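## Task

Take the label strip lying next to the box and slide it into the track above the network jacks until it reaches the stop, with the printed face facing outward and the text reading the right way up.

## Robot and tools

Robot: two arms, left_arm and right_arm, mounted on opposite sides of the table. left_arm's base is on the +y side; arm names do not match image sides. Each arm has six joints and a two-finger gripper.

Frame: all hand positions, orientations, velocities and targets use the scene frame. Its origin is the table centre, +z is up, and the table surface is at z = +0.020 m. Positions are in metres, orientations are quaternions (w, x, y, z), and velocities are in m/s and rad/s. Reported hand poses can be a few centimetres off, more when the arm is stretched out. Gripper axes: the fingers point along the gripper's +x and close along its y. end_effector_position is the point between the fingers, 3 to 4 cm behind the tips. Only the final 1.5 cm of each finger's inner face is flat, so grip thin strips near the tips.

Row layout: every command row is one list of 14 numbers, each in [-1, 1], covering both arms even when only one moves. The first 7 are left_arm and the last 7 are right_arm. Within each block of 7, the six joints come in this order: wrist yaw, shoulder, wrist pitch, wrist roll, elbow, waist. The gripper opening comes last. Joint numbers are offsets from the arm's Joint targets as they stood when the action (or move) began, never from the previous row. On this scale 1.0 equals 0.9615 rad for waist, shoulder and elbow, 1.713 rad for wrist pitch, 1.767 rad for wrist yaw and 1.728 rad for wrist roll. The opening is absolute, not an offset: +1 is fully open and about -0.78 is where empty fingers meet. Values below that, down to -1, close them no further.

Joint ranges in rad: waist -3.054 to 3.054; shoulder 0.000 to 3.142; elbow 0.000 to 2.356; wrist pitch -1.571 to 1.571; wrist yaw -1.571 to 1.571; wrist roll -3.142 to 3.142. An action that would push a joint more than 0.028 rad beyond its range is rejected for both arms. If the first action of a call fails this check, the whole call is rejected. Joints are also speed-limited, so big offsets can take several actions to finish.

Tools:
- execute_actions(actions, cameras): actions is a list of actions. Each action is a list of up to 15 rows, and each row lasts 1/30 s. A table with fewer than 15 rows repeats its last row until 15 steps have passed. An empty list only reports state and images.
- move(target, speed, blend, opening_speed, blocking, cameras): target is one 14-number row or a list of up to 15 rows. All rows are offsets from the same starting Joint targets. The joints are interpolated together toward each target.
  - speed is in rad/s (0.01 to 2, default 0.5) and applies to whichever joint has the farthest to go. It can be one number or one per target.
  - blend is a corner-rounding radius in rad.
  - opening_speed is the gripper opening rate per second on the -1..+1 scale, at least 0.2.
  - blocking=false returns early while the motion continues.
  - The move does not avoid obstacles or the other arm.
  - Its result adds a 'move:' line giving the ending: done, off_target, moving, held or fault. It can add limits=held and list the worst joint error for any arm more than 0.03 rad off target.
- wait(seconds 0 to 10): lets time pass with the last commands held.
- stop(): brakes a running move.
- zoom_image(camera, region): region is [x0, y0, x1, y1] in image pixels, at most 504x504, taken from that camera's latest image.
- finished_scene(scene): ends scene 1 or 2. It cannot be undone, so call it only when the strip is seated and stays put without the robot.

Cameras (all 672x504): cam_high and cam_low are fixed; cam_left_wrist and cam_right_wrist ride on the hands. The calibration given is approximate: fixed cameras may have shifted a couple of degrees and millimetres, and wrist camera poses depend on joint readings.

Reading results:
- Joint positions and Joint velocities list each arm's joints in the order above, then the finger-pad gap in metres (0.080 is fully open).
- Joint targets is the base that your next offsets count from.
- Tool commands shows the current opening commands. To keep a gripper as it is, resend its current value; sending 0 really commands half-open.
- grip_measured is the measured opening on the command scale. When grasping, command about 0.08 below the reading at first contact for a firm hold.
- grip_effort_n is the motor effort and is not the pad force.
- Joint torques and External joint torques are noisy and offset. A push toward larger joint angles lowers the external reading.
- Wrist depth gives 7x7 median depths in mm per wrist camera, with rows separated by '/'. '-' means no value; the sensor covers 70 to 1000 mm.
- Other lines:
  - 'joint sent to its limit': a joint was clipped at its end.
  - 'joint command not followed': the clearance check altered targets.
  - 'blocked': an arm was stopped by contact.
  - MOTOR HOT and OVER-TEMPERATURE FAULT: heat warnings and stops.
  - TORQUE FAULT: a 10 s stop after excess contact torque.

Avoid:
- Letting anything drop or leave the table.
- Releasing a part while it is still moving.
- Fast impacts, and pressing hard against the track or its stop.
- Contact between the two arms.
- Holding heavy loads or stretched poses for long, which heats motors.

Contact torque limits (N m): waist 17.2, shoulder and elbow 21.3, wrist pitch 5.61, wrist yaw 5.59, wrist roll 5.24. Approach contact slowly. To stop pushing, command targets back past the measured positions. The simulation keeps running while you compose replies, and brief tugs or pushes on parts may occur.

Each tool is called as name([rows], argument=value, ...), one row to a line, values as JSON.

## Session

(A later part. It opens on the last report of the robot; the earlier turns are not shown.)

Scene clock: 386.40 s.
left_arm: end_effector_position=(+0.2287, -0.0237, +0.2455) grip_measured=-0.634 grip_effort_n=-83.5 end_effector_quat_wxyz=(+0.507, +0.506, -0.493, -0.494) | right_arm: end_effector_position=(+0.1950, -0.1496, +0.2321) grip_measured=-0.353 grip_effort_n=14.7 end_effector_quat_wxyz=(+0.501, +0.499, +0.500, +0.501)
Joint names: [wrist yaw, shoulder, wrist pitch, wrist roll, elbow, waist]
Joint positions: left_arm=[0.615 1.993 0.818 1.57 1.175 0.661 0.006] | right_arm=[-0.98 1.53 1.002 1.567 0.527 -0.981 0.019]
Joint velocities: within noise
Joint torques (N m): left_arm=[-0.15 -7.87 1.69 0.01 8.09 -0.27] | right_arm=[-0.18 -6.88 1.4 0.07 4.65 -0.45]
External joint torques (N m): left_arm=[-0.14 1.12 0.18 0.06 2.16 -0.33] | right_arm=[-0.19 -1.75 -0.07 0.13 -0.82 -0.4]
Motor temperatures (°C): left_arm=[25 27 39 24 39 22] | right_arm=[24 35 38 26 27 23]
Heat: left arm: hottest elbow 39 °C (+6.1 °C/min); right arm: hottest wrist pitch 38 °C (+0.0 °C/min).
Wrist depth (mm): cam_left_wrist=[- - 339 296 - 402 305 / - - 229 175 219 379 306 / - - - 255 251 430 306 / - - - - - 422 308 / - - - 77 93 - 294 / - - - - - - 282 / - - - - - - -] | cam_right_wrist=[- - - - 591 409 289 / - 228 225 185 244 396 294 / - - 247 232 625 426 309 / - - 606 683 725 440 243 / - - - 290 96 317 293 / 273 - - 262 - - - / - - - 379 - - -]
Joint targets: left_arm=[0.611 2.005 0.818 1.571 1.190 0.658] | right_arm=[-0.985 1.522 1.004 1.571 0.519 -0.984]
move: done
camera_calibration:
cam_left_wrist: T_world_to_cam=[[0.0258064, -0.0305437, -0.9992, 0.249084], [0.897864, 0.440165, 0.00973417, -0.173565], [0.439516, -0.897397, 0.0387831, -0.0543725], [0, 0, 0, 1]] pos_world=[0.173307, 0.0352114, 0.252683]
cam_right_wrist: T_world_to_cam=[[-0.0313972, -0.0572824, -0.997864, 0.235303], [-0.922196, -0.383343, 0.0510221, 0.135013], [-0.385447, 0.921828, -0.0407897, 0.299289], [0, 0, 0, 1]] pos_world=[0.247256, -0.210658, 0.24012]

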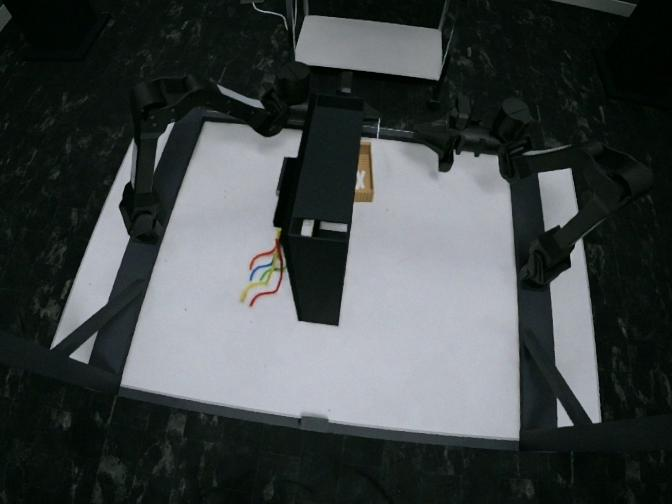

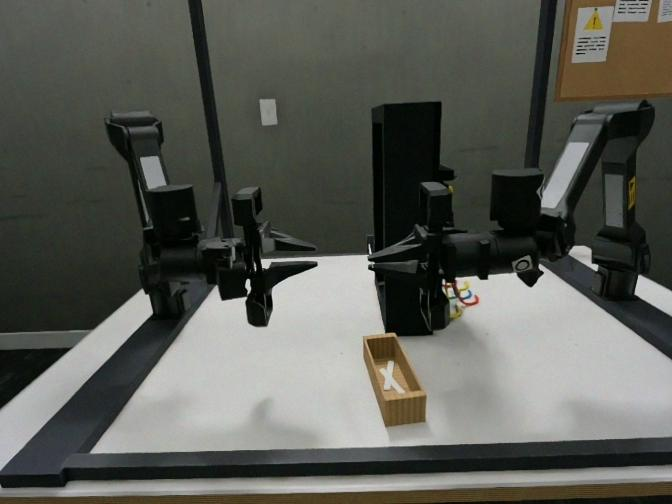

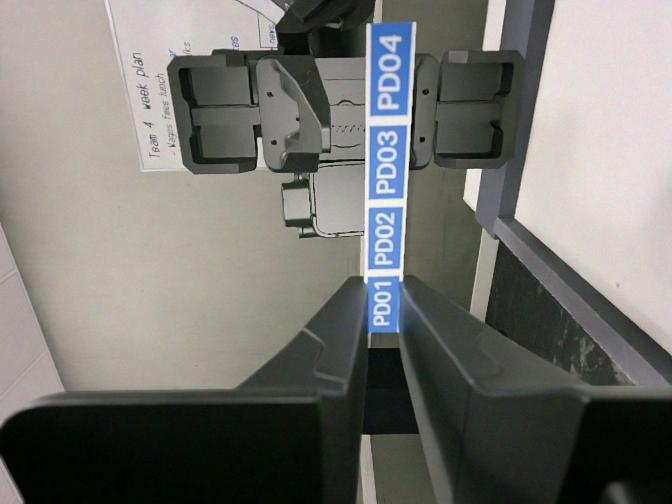

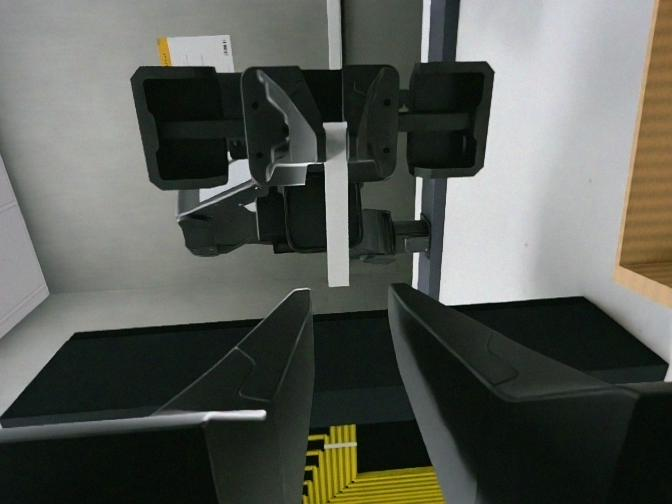

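move(target=[0.283, -0.7727, -0.0905, 0, -0.6147, 0.4909, -0.7, 0, 0, 0, 0, 0, 0, -0.35], speed=0.5, cameras=[])

move(target=[-0.2159, -0.7062, -0.2989, 0, -0.1737, -0.3963, -0.7, 0, 0, 0, 0, 0, 0, -0.35], speed=0.5)

zoom_image(camera="cam_left_wrist", region=[280, 0, 500, 340])

Scene clock: 418.97 s.
left_arm: end_effector_position=(+0.1957, +0.1948, +0.2918) grip_measured=-0.634 grip_effort_n=-83.5 end_effector_quat_wxyz=(+0.500, +0.500, -0.500, -0.500) | right_arm: end_effector_position=(+0.1950, -0.1497, +0.2321) grip_measured=-0.353 grip_effort_n=15.1 end_effector_quat_wxyz=(+0.501, +0.499, +0.500, +0.501)
Joint names: [wrist yaw, shoulder, wrist pitch, wrist roll, elbow, waist]
Joint positions: left_arm=[1.106 1.273 0.664 1.57 0.61 1.125 0.006] | right_arm=[-0.981 1.529 1.002 1.567 0.527 -0.981 0.019]
Joint velocities: within noise
Joint torques (N m): left_arm=[0.17 -5.16 1.31 0.03 5.03 0.37] | right_arm=[-0.16 -6.88 1.37 0.09 4.71 -0.34]
External joint torques (N m): left_arm=[0.17 -1.35 0.08 0.08 -0.98 0.35] | right_arm=[-0.15 -1.67 -0.12 0.14 -0.8 -0.35]
Motor temperatures (°C): left_arm=[25 28 39 24 39 22] | right_arm=[24 32 36 26 28 23]
Heat: left arm: hottest elbow 39 °C (+1.0 °C/min); right arm: hottest wrist pitch 36 °C (-2.0 °C/min).
Wrist depth (mm): cam_left_wrist=[- - - 558 - 602 398 / - - - 518 439 555 394 / - - - - 847 602 398 / - - - - - 604 397 / - - - 76 92 - 377 / - - - - - - - / - - - - - - -] | cam_right_wrist=[- - - - 643 407 289 / - - 462 - 653 416 292 / - - 486 - 702 427 310 / - - 747 750 716 431 243 / - - - 290 96 316 293 / 273 - - 260 - - - / - - - 376 - - -]
Joint targets: left_arm=[1.111 1.262 0.664 1.571 0.599 1.130] | right_arm=[-0.985 1.522 1.004 1.571 0.518 -0.984]
move: done
No camera images: "cameras" was empty.

Scene clock: 420.83 s.
left_arm: end_effector_position=(+0.0607, +0.2139, +0.3144) grip_measured=-0.634 grip_effort_n=-83.5 end_effector_quat_wxyz=(+0.500, +0.499, -0.502, -0.498) | right_arm: end_effector_position=(+0.1950, -0.1497, +0.2321) grip_measured=-0.353 grip_effort_n=15.1 end_effector_quat_wxyz=(+0.501, +0.499, +0.500, +0.501)
Joint names: [wrist yaw, shoulder, wrist pitch, wrist roll, elbow, waist]
Joint positions: left_arm=[0.734 0.589 0.152 1.57 0.444 0.753 0.006] | right_arm=[-0.981 1.529 1.002 1.567 0.527 -0.981 0.019]
Joint velocities: within noise
Joint torques (N m): left_arm=[-0.17 -0.73 1.56 0.01 5.73 -0.4] | right_arm=[-0.16 -6.83 1.37 0.07 4.7 -0.35]
External joint torques (N m): left_arm=[-0.17 -0.35 0.16 0.07 -0.76 -0.39] | right_arm=[-0.16 -1.72 -0.09 0.13 -0.74 -0.35]
Motor temperatures (°C): left_arm=[25 28 39 24 39 22] | right_arm=[24 32 36 26 28 23]
Heat: left arm: hottest elbow 39 °C (+1.0 °C/min); right arm: hottest wrist pitch 36 °C (-2.0 °C/min).
Wrist depth (mm): cam_left_wrist=[- 186 183 180 161 182 183 / - 198 197 195 194 200 198 / - 212 213 209 208 213 211 / - - - 523 514 613 436 / - - - 77 92 612 389 / - - - - - - 396 / - - - - - - -] | cam_right_wrist=[- - - - 632 411 289 / - - - - 661 421 293 / - - - - 699 430 306 / - - 515 703 716 433 244 / - - 83 288 96 316 294 / 274 - - 261 - - - / - - - 377 - - -]
Joint targets: left_arm=[0.730 0.583 0.151 1.571 0.432 0.749] | right_arm=[-0.985 1.522 1.004 1.571 0.518 -0.984]
move: done
camera_calibration:
cam_left_wrist: T_world_to_cam=[[0.0297889, -0.036633, -0.998885, 0.330478], [0.909403, 0.415747, 0.0118733, -0.124105], [0.414848, -0.908742, 0.0456988, 0.231752], [0, 0, 0, 1]] pos_world=[0.0068752, 0.274306, 0.320992]
cam_right_wrist: T_world_to_cam=[[-0.0313973, -0.0572822, -0.997864, 0.23529], [-0.922196, -0.383343, 0.0510221, 0.134934], [-0.385447, 0.921828, -0.0407895, 0.299405], [0, 0, 0, 1]] pos_world=[0.247227, -0.210796, 0.240115]

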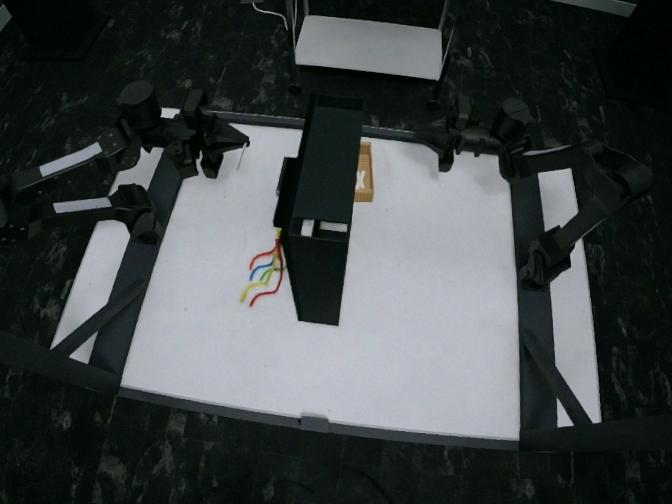

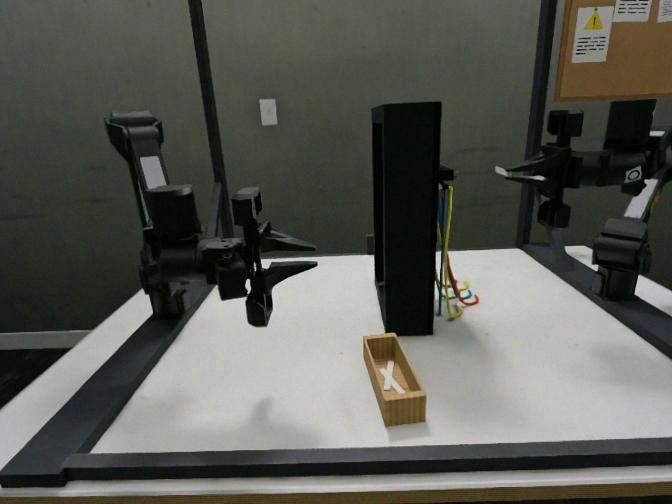

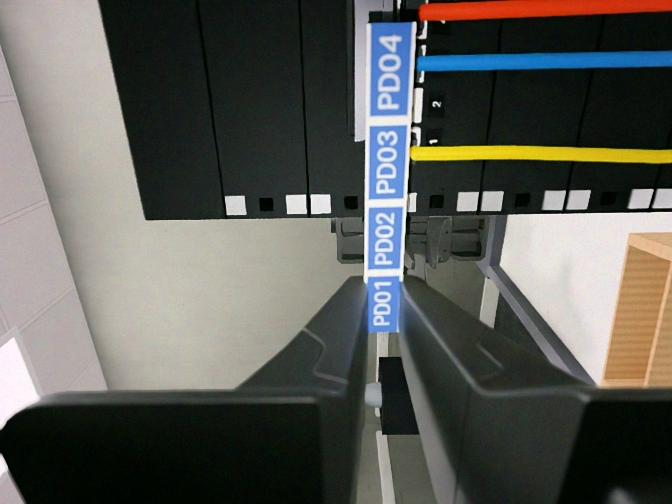

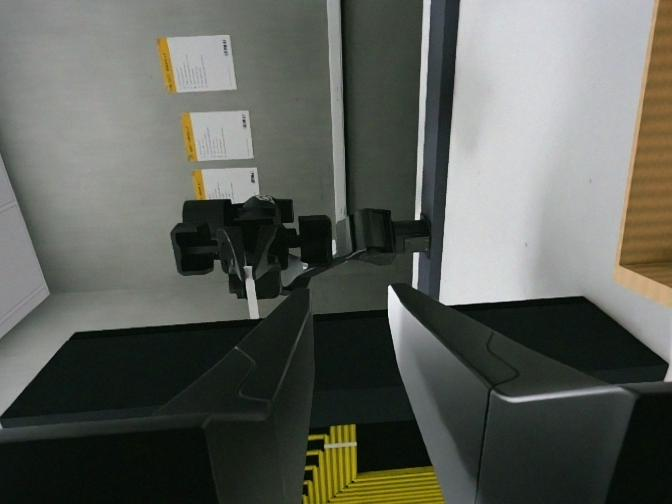

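Scaled by 1.482.

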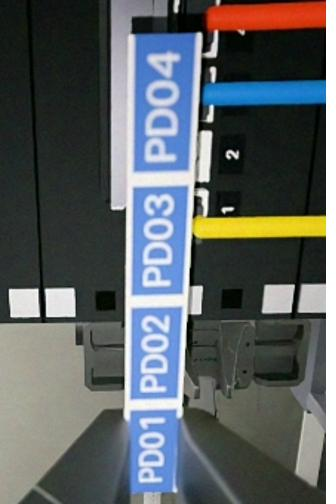

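move(target=[0, 0.0343, -0.0578, 0, 0.157, 0, -0.7, 0, 0, 0, 0, 0, 0, -0.35], speed=0.2, cameras=["cam_left_wrist", "cam_high"])

zoom_image(camera="cam_left_wrist", region=[340, 0, 540, 300])

zoom_image(camera="cam_high", region=[220, 110, 340, 230])

Scene clock: 432.70 s.
left_arm: end_effector_position=(+0.0607, +0.2138, +0.3437) grip_measured=-0.634 grip_effort_n=-83.5 end_effector_quat_wxyz=(+0.500, +0.499, -0.502, -0.498) | right_arm: end_effector_position=(+0.1950, -0.1497, +0.2321) grip_measured=-0.353 grip_effort_n=15.1 end_effector_quat_wxyz=(+0.501, +0.499, +0.500, +0.501)
Joint names: [wrist yaw, shoulder, wrist pitch, wrist roll, elbow, waist]
Joint positions: left_arm=[0.734 0.613 0.053 1.57 0.565 0.753 0.006] | right_arm=[-0.981 1.529 1.002 1.567 0.527 -0.981 0.019]
Joint velocities: within noise
Joint torques (N m): left_arm=[-0.17 0.25 1.57 0.03 9.26 -0.33] | right_arm=[-0.17 -6.86 1.39 0.1 4.68 -0.43]
External joint torques (N m): left_arm=[-0.17 0.7 0.15 0.08 2.79 -0.34] | right_arm=[-0.17 -1.74 -0.07 0.16 -0.75 -0.43]
Motor temperatures (°C): left_arm=[25 27 40 24 37 22] | right_arm=[24 31 36 26 28 23]
Heat: left arm: hottest wrist pitch 40 °C (+1.0 °C/min); right arm: hottest wrist pitch 36 °C (-3.0 °C/min).
Wrist depth (mm): cam_left_wrist=[- - 185 182 150 159 160 / - - 197 195 159 197 195 / - - 211 209 208 210 211 / - - - 522 498 672 474 / - - - 76 93 - 478 / - - - - - - 482 / - - - - - - -] | cam_right_wrist=[- - - - 636 409 290 / - - - - 659 415 294 / - - - - 704 426 305 / - - 514 826 713 434 243 / - - 461 291 96 316 294 / 273 - - 262 - - - / - - - 374 - - -]
Joint targets: left_arm=[0.730 0.616 0.052 1.571 0.583 0.749] | right_arm=[-0.985 1.522 1.004 1.571 0.518 -0.984]
move: done
camera_calibration:
cam_left_wrist: T_world_to_cam=[[0.0287666, -0.0355024, -0.998955, 0.359616], [0.909415, 0.415733, 0.0114132, -0.124265], [0.414894, -0.908793, 0.0442457, 0.230859], [0, 0, 0, 1]] pos_world=[0.00688098, 0.274232, 0.350444]
Images, in order (width x height): cam_high 672x504, cam_left_wrist 672x504.

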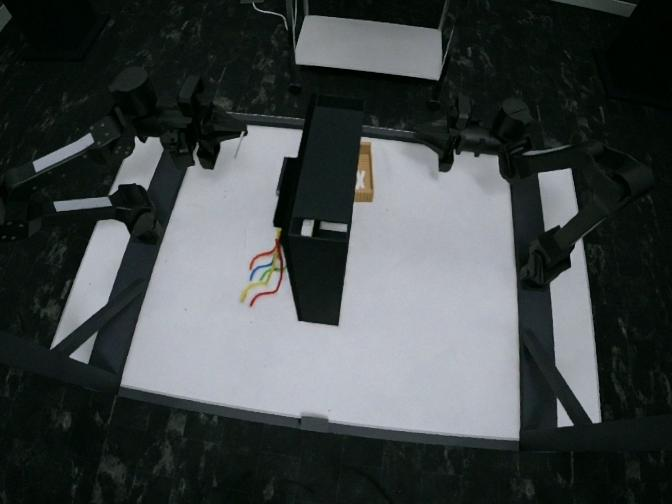

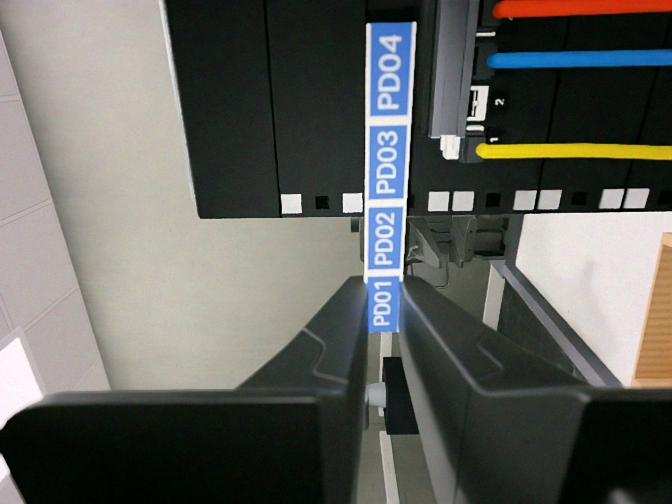

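Scaled by 1.680.

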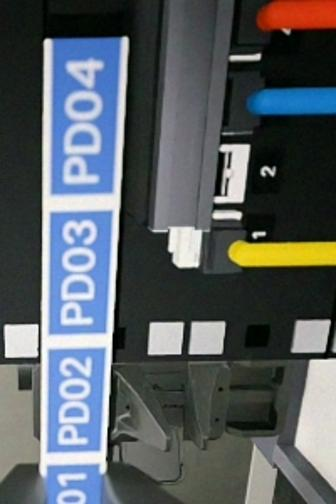

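Scaled by 4.200.

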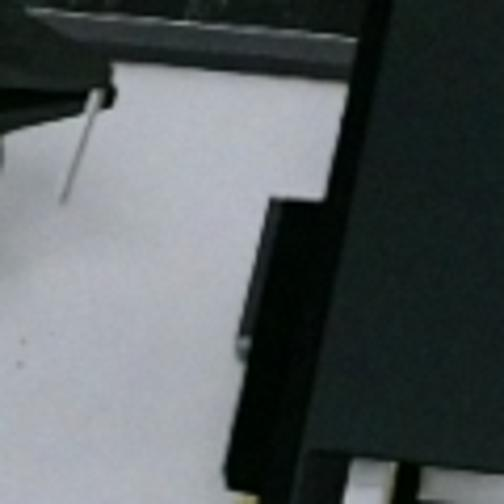

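zoom_image(camera="cam_left_wrist", region=[350, 10, 430, 130])

zoom_image(camera="cam_left_wrist", region=[350, 110, 430, 230])

zoom_image(camera="cam_left_wrist", region=[350, 220, 430, 340])

zoom_image(camera="cam_left_wrist", region=[410, 0, 500, 170])

Scaled by 4.200.

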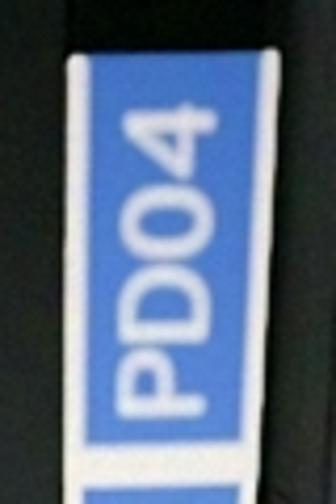

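Scaled by 4.200.

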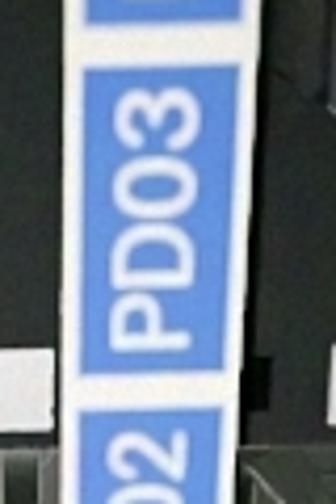

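Scaled by 4.200.

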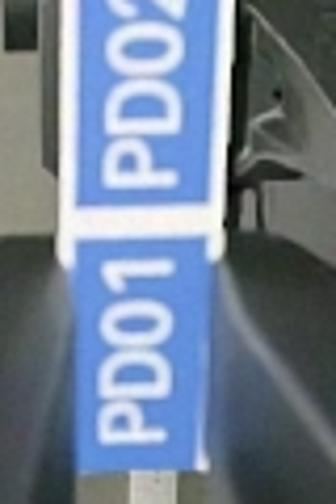

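Scaled by 2.965.

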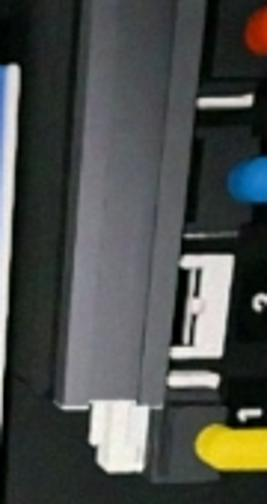

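move(target=[-0.0707, 0.3931, 0.2259, 0, -0.0443, -0.0749, -0.7, 0, 0, 0, 0, 0, 0, -0.35], speed=0.25, cameras=["cam_left_wrist", "cam_high"])

zoom_image(camera="cam_left_wrist", region=[330, 0, 450, 140])

zoom_image(camera="cam_high", region=[240, 120, 310, 210])

Scene clock: 524.83 s.
left_arm: end_effector_position=(+0.1054, +0.1528, +0.3135) grip_measured=-0.634 grip_effort_n=-83.5 end_effector_quat_wxyz=(+0.513, +0.513, -0.486, -0.487) | right_arm: end_effector_position=(+0.1950, -0.1497, +0.2321) grip_measured=-0.353 grip_effort_n=15.1 end_effector_quat_wxyz=(+0.501, +0.499, +0.500, +0.501)
Joint names: [wrist yaw, shoulder, wrist pitch, wrist roll, elbow, waist]
Joint positions: left_arm=[0.61 0.988 0.436 1.57 0.551 0.681 0.006] | right_arm=[-0.981 1.529 1.002 1.567 0.527 -0.981 0.019]
Joint velocities: within noise
Joint torques (N m): left_arm=[-0.16 -1.74 1.91 0.02 5.77 -0.33] | right_arm=[-0.16 -6.83 1.38 0.08 4.74 -0.36]
External joint torques (N m): left_arm=[-0.16 0.72 0.45 0.07 -0.75 -0.35] | right_arm=[-0.17 -1.68 -0.1 0.13 -0.74 -0.36]
Motor temperatures (°C): left_arm=[25 23 38 24 38 22] | right_arm=[24 30 36 26 28 23]
Heat: left arm: hottest elbow 38 °C (+1.0 °C/min); right arm: hottest wrist pitch 36 °C (+0.0 °C/min).
Wrist depth (mm): cam_left_wrist=[127 127 128 126 120 126 126 / 139 137 135 135 135 138 138 / - - - 446 444 595 420 / - - - - - 602 423 / - - - 77 92 - 422 / - - - - - - 408 / - - - - - - -] | cam_right_wrist=[- - - - 649 412 290 / - - - - 658 420 294 / - - - - 688 429 308 / - - 437 704 715 435 245 / - - 488 291 96 316 292 / 274 - - 262 - - - / - - - 378 - - -]
Joint targets: left_arm=[0.605 0.994 0.439 1.571 0.540 0.677] | right_arm=[-0.985 1.522 1.004 1.571 0.518 -0.984]
move: done
camera_calibration:
cam_left_wrist: T_world_to_cam=[[0.0261116, -0.0292716, -0.99923, 0.325385], [0.886326, 0.462961, 0.00959917, -0.143462], [0.462324, -0.885895, 0.0380328, 0.151659], [0, 0, 0, 1]] pos_world=[0.0485424, 0.210296, 0.320744]
Images, in order (width x height): cam_high 672x504, cam_left_wrist 672x504.

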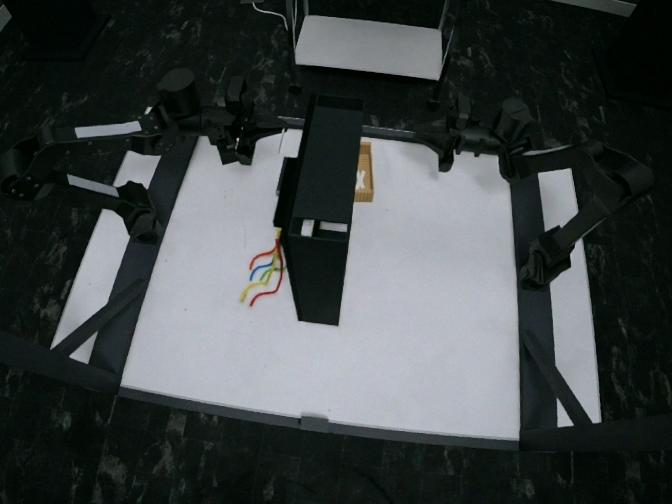

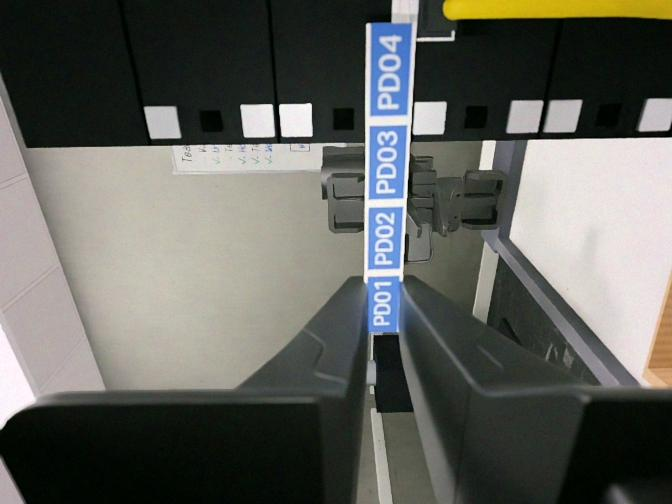

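Scaled by 3.600.

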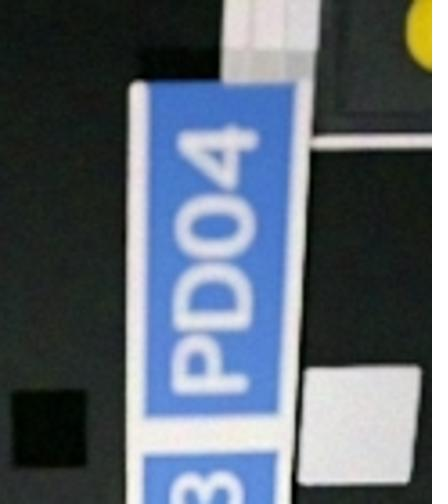

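Scaled by 5.600.

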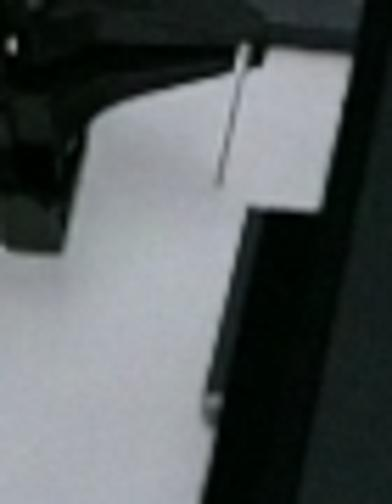

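zoom_image(camera="cam_high", region=[268, 152, 298, 197])

zoom_image(camera="cam_high", region=[268, 120, 298, 165])

Scaled by 11.200.

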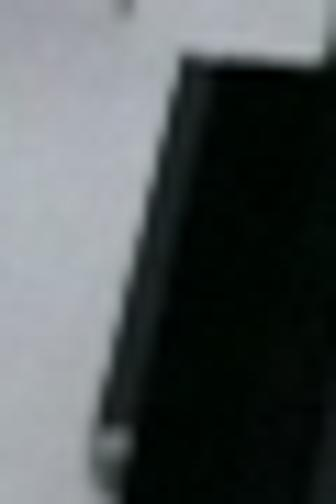

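Scaled by 11.200.

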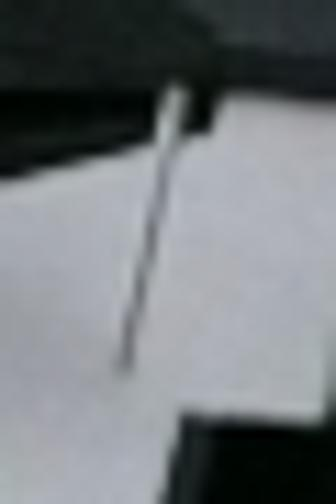

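move(target=[0, 0, 0, 0, 0, 0, -0.7, -0.1358, 0.416, -0.1751, 0, 0.728, 0.1612, 0.5], speed=0.5, cameras=["cam_high"])

move(target=[0, 0, 0, 0, 0, 0, -0.7, -0.1336, 0.297, -0.1413, 0, 0.5412, 0.1602, 1.0], speed=0.4)

zoom_image(camera="cam_right_wrist", region=[250, 180, 430, 360])

Scene clock: 567.87 s.
left_arm: end_effector_position=(+0.1055, +0.1527, +0.3135) grip_measured=-0.634 grip_effort_n=-83.5 end_effector_quat_wxyz=(+0.513, +0.513, -0.486, -0.487) | right_arm: end_effector_position=(+0.2191, -0.0345, +0.2803) grip_measured=+0.497 grip_effort_n=15.1 end_effector_quat_wxyz=(+0.395, +0.392, +0.584, +0.591)
Joint names: [wrist yaw, shoulder, wrist pitch, wrist roll, elbow, waist]
Joint positions: left_arm=[0.609 0.989 0.436 1.57 0.551 0.681 0.006] | right_arm=[-1.221 1.91 0.706 1.567 1.21 -0.832 0.057]
Joint velocities: within noise
Joint torques (N m): left_arm=[-0.17 -1.72 1.89 0.01 5.77 -0.33] | right_arm=[-0.17 -8.3 0.99 0.08 7.48 0.18]
External joint torques (N m): left_arm=[-0.16 0.81 0.4 0.06 -0.85 -0.34] | right_arm=[-0.16 0.61 -0.36 0.14 1.19 0.12]
Motor temperatures (°C): left_arm=[25 23 39 24 37 22] | right_arm=[24 30 36 26 28 23]
Heat: left arm: hottest wrist pitch 39 °C (+1.0 °C/min); right arm: hottest wrist pitch 36 °C (+0.0 °C/min).
Wrist depth (mm): cam_left_wrist=[128 127 128 126 120 126 127 / 139 136 136 136 135 138 138 / - - - 461 - 630 423 / - - - 427 - 600 426 / - - - 77 93 - 424 / - - - - - - 404 / - - - - - - -] | cam_right_wrist=[- - - - - 487 349 / - - 387 635 600 508 352 / - 353 328 338 694 522 357 / - - - - 781 527 364 / - - 326 825 258 91 325 / - - 229 233 233 83 - / - - 209 207 212 77 -]
Joint targets: left_arm=[0.605 0.994 0.440 1.571 0.540 0.677] | right_arm=[-1.225 1.922 0.704 1.571 1.218 -0.829]
move: done
Images, in order (width x height): cam_high 672x504.

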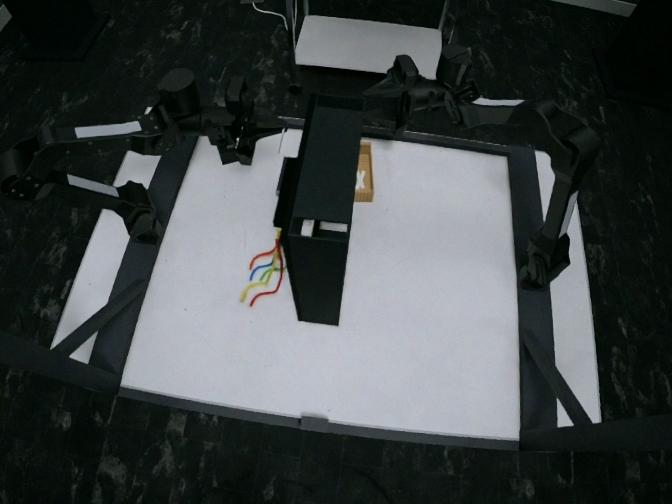

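Scene clock: 569.67 s.
left_arm: end_effector_position=(+0.1055, +0.1527, +0.3135) grip_measured=-0.634 grip_effort_n=-83.5 end_effector_quat_wxyz=(+0.513, +0.513, -0.486, -0.487) | right_arm: end_effector_position=(+0.1784, +0.0429, +0.3017) grip_measured=+0.989 grip_effort_n=15.1 end_effector_quat_wxyz=(+0.272, +0.271, +0.651, +0.655)
Joint names: [wrist yaw, shoulder, wrist pitch, wrist roll, elbow, waist]
Joint positions: left_arm=[0.609 0.989 0.436 1.57 0.551 0.681 0.006] | right_arm=[-1.457 2.193 0.464 1.567 1.73 -0.676 0.08]
Joint velocities: within noise
Joint torques (N m): left_arm=[-0.17 -1.75 1.89 0.01 5.76 -0.34] | right_arm=[-0.16 -10.29 0.85 0.08 7.73 0.12]
External joint torques (N m): left_arm=[-0.16 0.79 0.4 0.06 -0.86 -0.35] | right_arm=[-0.16 0.81 -0.35 0.13 1.18 0.19]
Motor temperatures (°C): left_arm=[25 23 39 24 37 22] | right_arm=[24 30 36 26 28 23]
Heat: left arm: hottest wrist pitch 39 °C (+1.0 °C/min); right arm: hottest wrist pitch 36 °C (+0.0 °C/min).
Wrist depth (mm): cam_left_wrist=[127 127 128 126 120 126 126 / 139 137 136 135 135 138 138 / - - - - - 625 416 / - - - 352 - 614 420 / - - - 76 93 514 423 / - - - - - - 405 / - - - - - - -] | cam_right_wrist=[- 199 195 201 215 497 373 / - 235 206 216 605 554 382 / - - - 767 - 556 384 / - - - - - 562 375 / - 92 - 225 192 93 348 / - 86 179 180 180 176 80 / - 166 169 170 170 170 79]
Joint targets: left_arm=[0.605 0.994 0.440 1.571 0.540 0.677] | right_arm=[-1.461 2.207 0.462 1.571 1.739 -0.675]
move: done
camera_calibration:
cam_left_wrist: T_world_to_cam=[[0.0261231, -0.0292614, -0.99923, 0.32534], [0.88615, 0.4633, 0.00959958, -0.143559], [0.462662, -0.885719, 0.0380327, 0.15151], [0, 0, 0, 1]] pos_world=[0.0486179, 0.210226, 0.320705]
cam_right_wrist: T_world_to_cam=[[0.0192035, -0.0608727, -0.997961, 0.30649], [-0.3849, -0.921667, 0.0488125, 0.117827], [-0.922759, 0.383177, -0.041129, 0.237359], [0, 0, 0, 1]] pos_world=[0.258491, 0.0363036, 0.309876]

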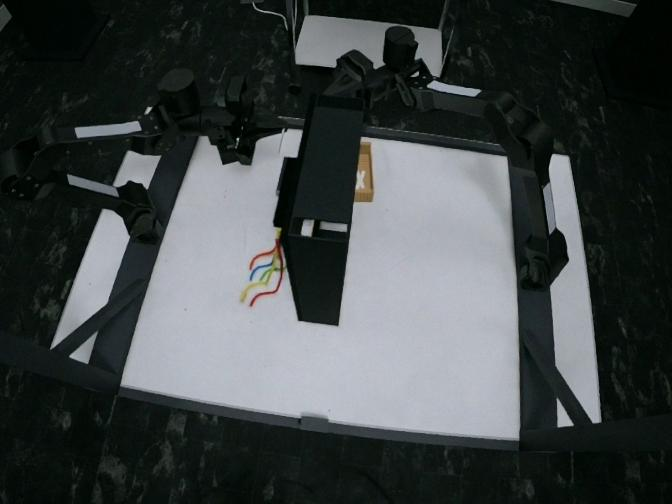

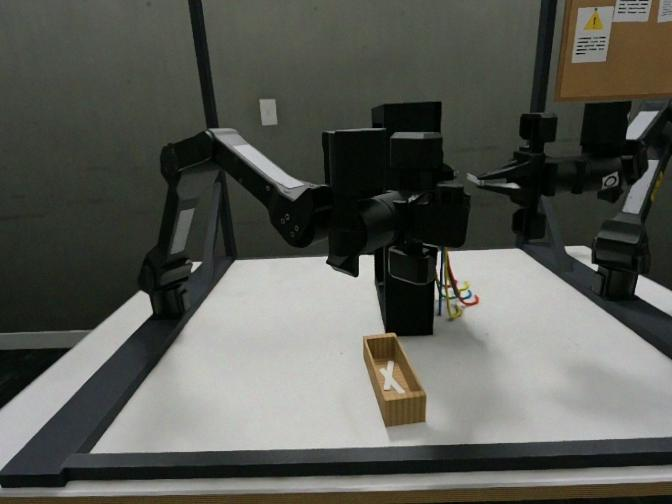

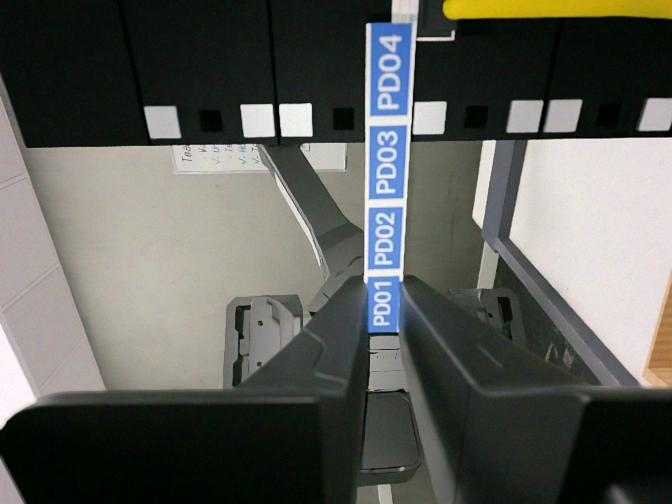

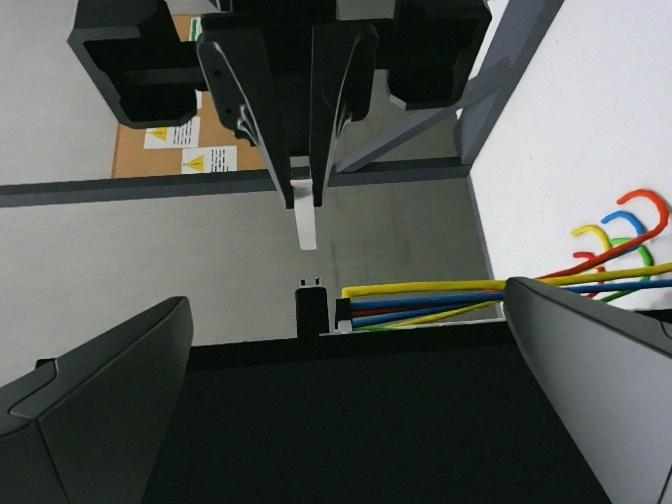

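Scaled by 2.800.

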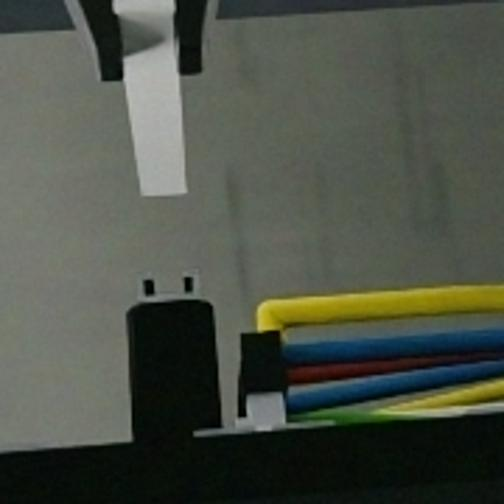

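move(target=[-0.0124, 0.0647, 0.0212, 0, 0.0562, -0.0446, -0.7, 0, 0, 0, 0, 0, 0, 1.0], speed=0.08)

zoom_image(camera="cam_right_wrist", region=[285, 225, 345, 305])

zoom_image(camera="cam_left_wrist", region=[340, 0, 460, 130])

zoom_image(camera="cam_high", region=[268, 122, 298, 167])

Scene clock: 591.70 s.
left_arm: end_effector_position=(+0.1026, +0.1380, +0.3131) grip_measured=-0.634 grip_effort_n=-83.5 end_effector_quat_wxyz=(+0.508, +0.508, -0.492, -0.493) | right_arm: end_effector_position=(+0.1784, +0.0430, +0.3016) grip_measured=+0.989 grip_effort_n=15.1 end_effector_quat_wxyz=(+0.272, +0.271, +0.651, +0.654)
Joint names: [wrist yaw, shoulder, wrist pitch, wrist roll, elbow, waist]
Joint positions: left_arm=[0.588 1.05 0.472 1.57 0.577 0.638 0.006] | right_arm=[-1.457 2.193 0.464 1.567 1.731 -0.676 0.08]
Joint velocities: within noise
Joint torques (N m): left_arm=[-0.17 -2.13 1.92 0.01 9.28 -0.3] | right_arm=[-0.17 -10.21 0.84 0.08 7.77 0.02]
External joint torques (N m): left_arm=[-0.17 0.77 0.41 0.07 2.7 -0.29] | right_arm=[-0.18 0.93 -0.37 0.13 1.18 0.03]
Motor temperatures (°C): left_arm=[25 23 40 24 37 22] | right_arm=[24 32 35 26 28 23]
Heat: left arm: hottest wrist pitch 40 °C (+2.0 °C/min); right arm: hottest wrist pitch 35 °C (-1.0 °C/min).
Wrist depth (mm): cam_left_wrist=[- 115 116 114 93 116 116 / 125 123 124 122 123 124 125 / - - 442 401 - 589 403 / - - - 370 - 633 424 / - - - 76 92 549 424 / - - - - - - 415 / - - - - - - -] | cam_right_wrist=[- 200 193 198 211 495 375 / - 208 177 198 238 545 384 / - 759 734 767 - 559 383 / - - - - - 571 377 / - 92 - 226 192 93 347 / - 86 179 180 180 177 80 / - 165 169 169 170 171 79]
Joint targets: left_arm=[0.583 1.056 0.476 1.571 0.595 0.634] | right_arm=[-1.461 2.208 0.462 1.571 1.739 -0.675]
move: done
camera_calibration:
cam_left_wrist: T_world_to_cam=[[0.0255112, -0.0297988, -0.99923, 0.324776], [0.895844, 0.444265, 0.00962288, -0.132557], [0.443636, -0.8954, 0.0380288, 0.143129], [0, 0, 0, 1]] pos_world=[0.0469682, 0.196726, 0.320359]
cam_right_wrist: T_world_to_cam=[[0.0189657, -0.06117, -0.997947, 0.306453], [-0.384888, -0.921652, 0.0491787, 0.117797], [-0.922768, 0.383165, -0.0410234, 0.237348], [0, 0, 0, 1]] pos_world=[0.258544, 0.0363699, 0.309768]

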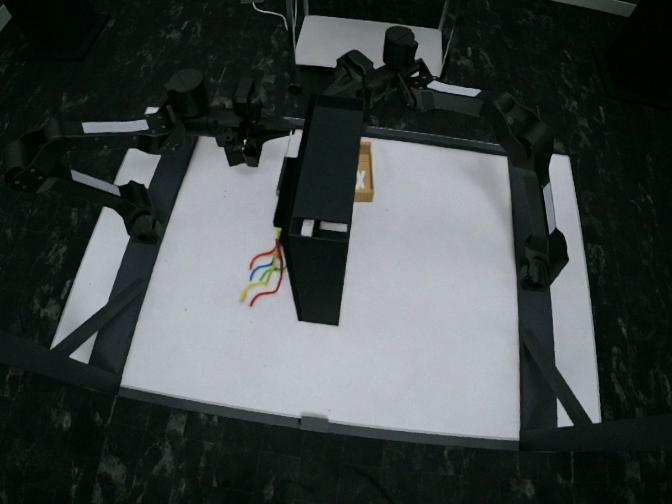

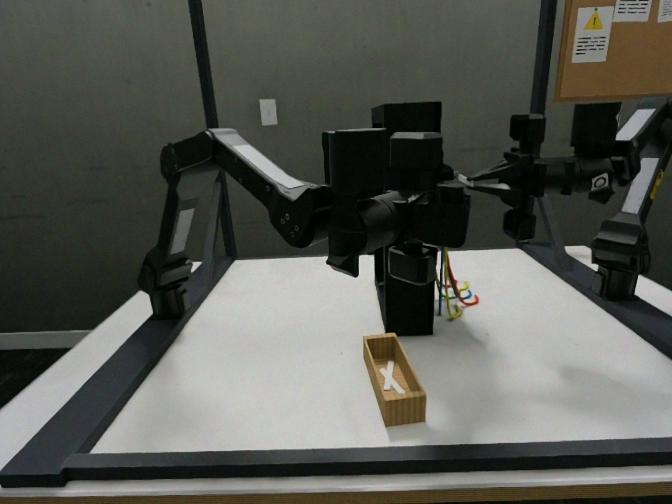

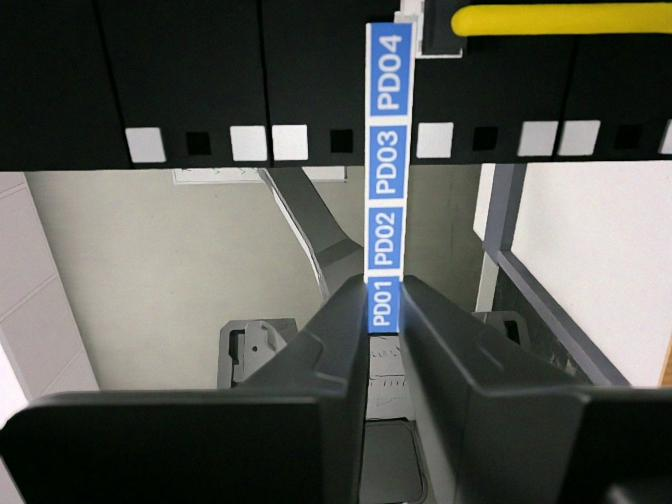

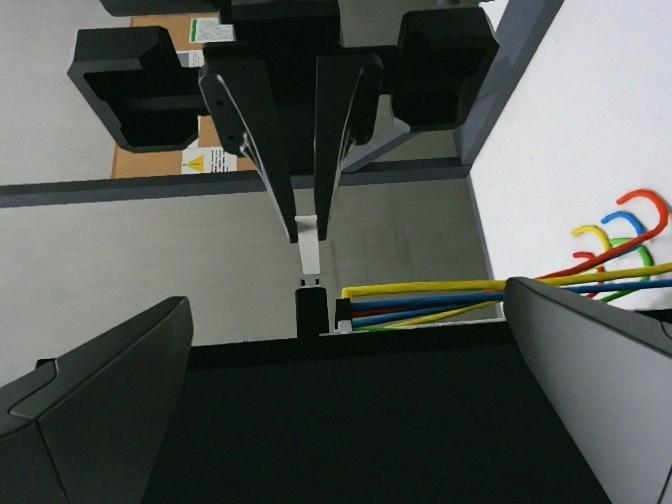

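Scaled by 6.300.

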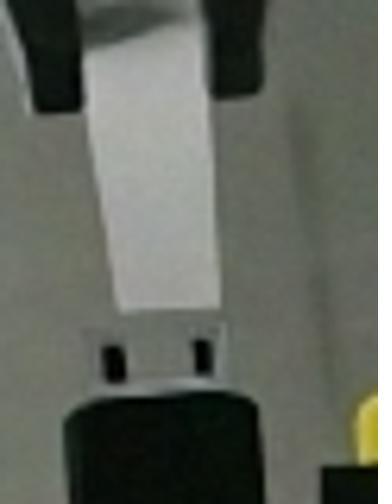

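Scaled by 3.877.

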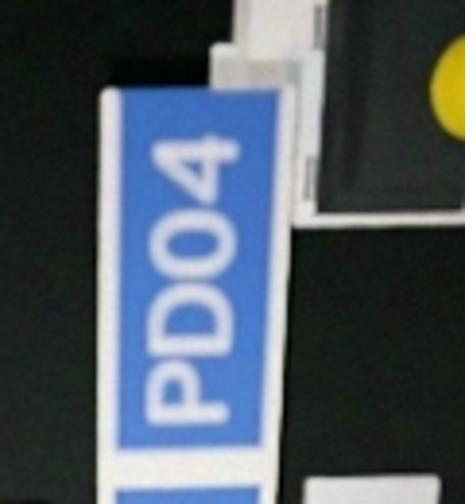

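Scaled by 11.200.

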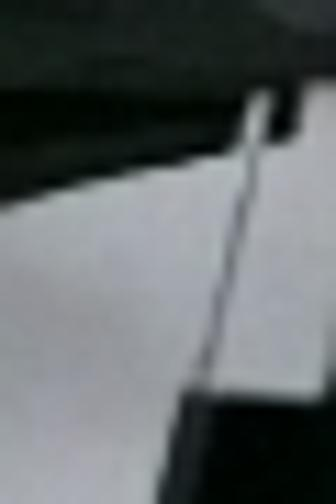

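zoom_image(camera="cam_high", region=[276, 146, 296, 171])

zoom_image(camera="cam_low", region=[420, 140, 520, 240])

Scaled by 20.160.

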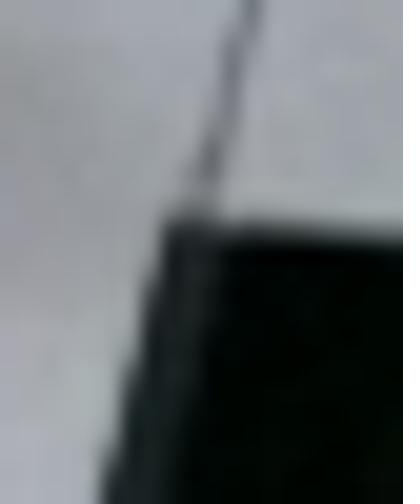

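Scaled by 5.040.

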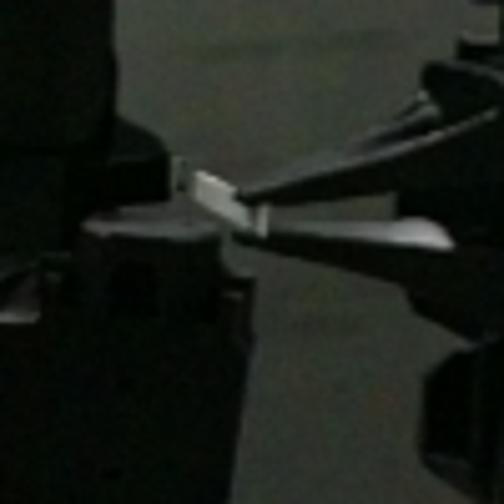

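zoom_image(camera="cam_high", region=[255, 115, 315, 175])

zoom_image(camera="cam_right_wrist", region=[270, 190, 350, 300])

Scaled by 8.400.

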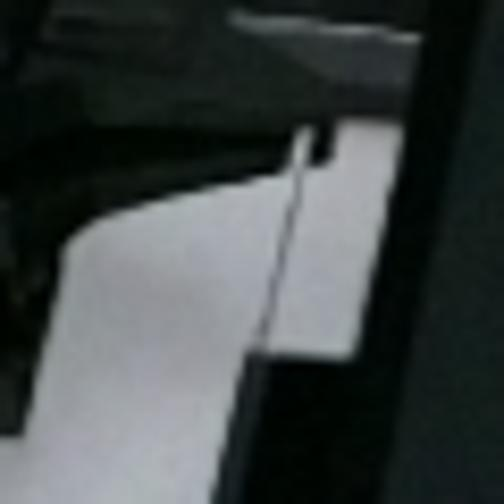

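Scaled by 4.582.

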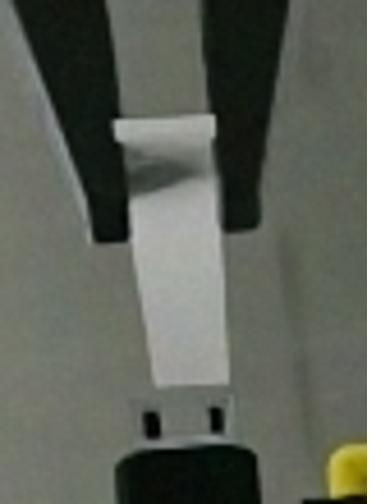

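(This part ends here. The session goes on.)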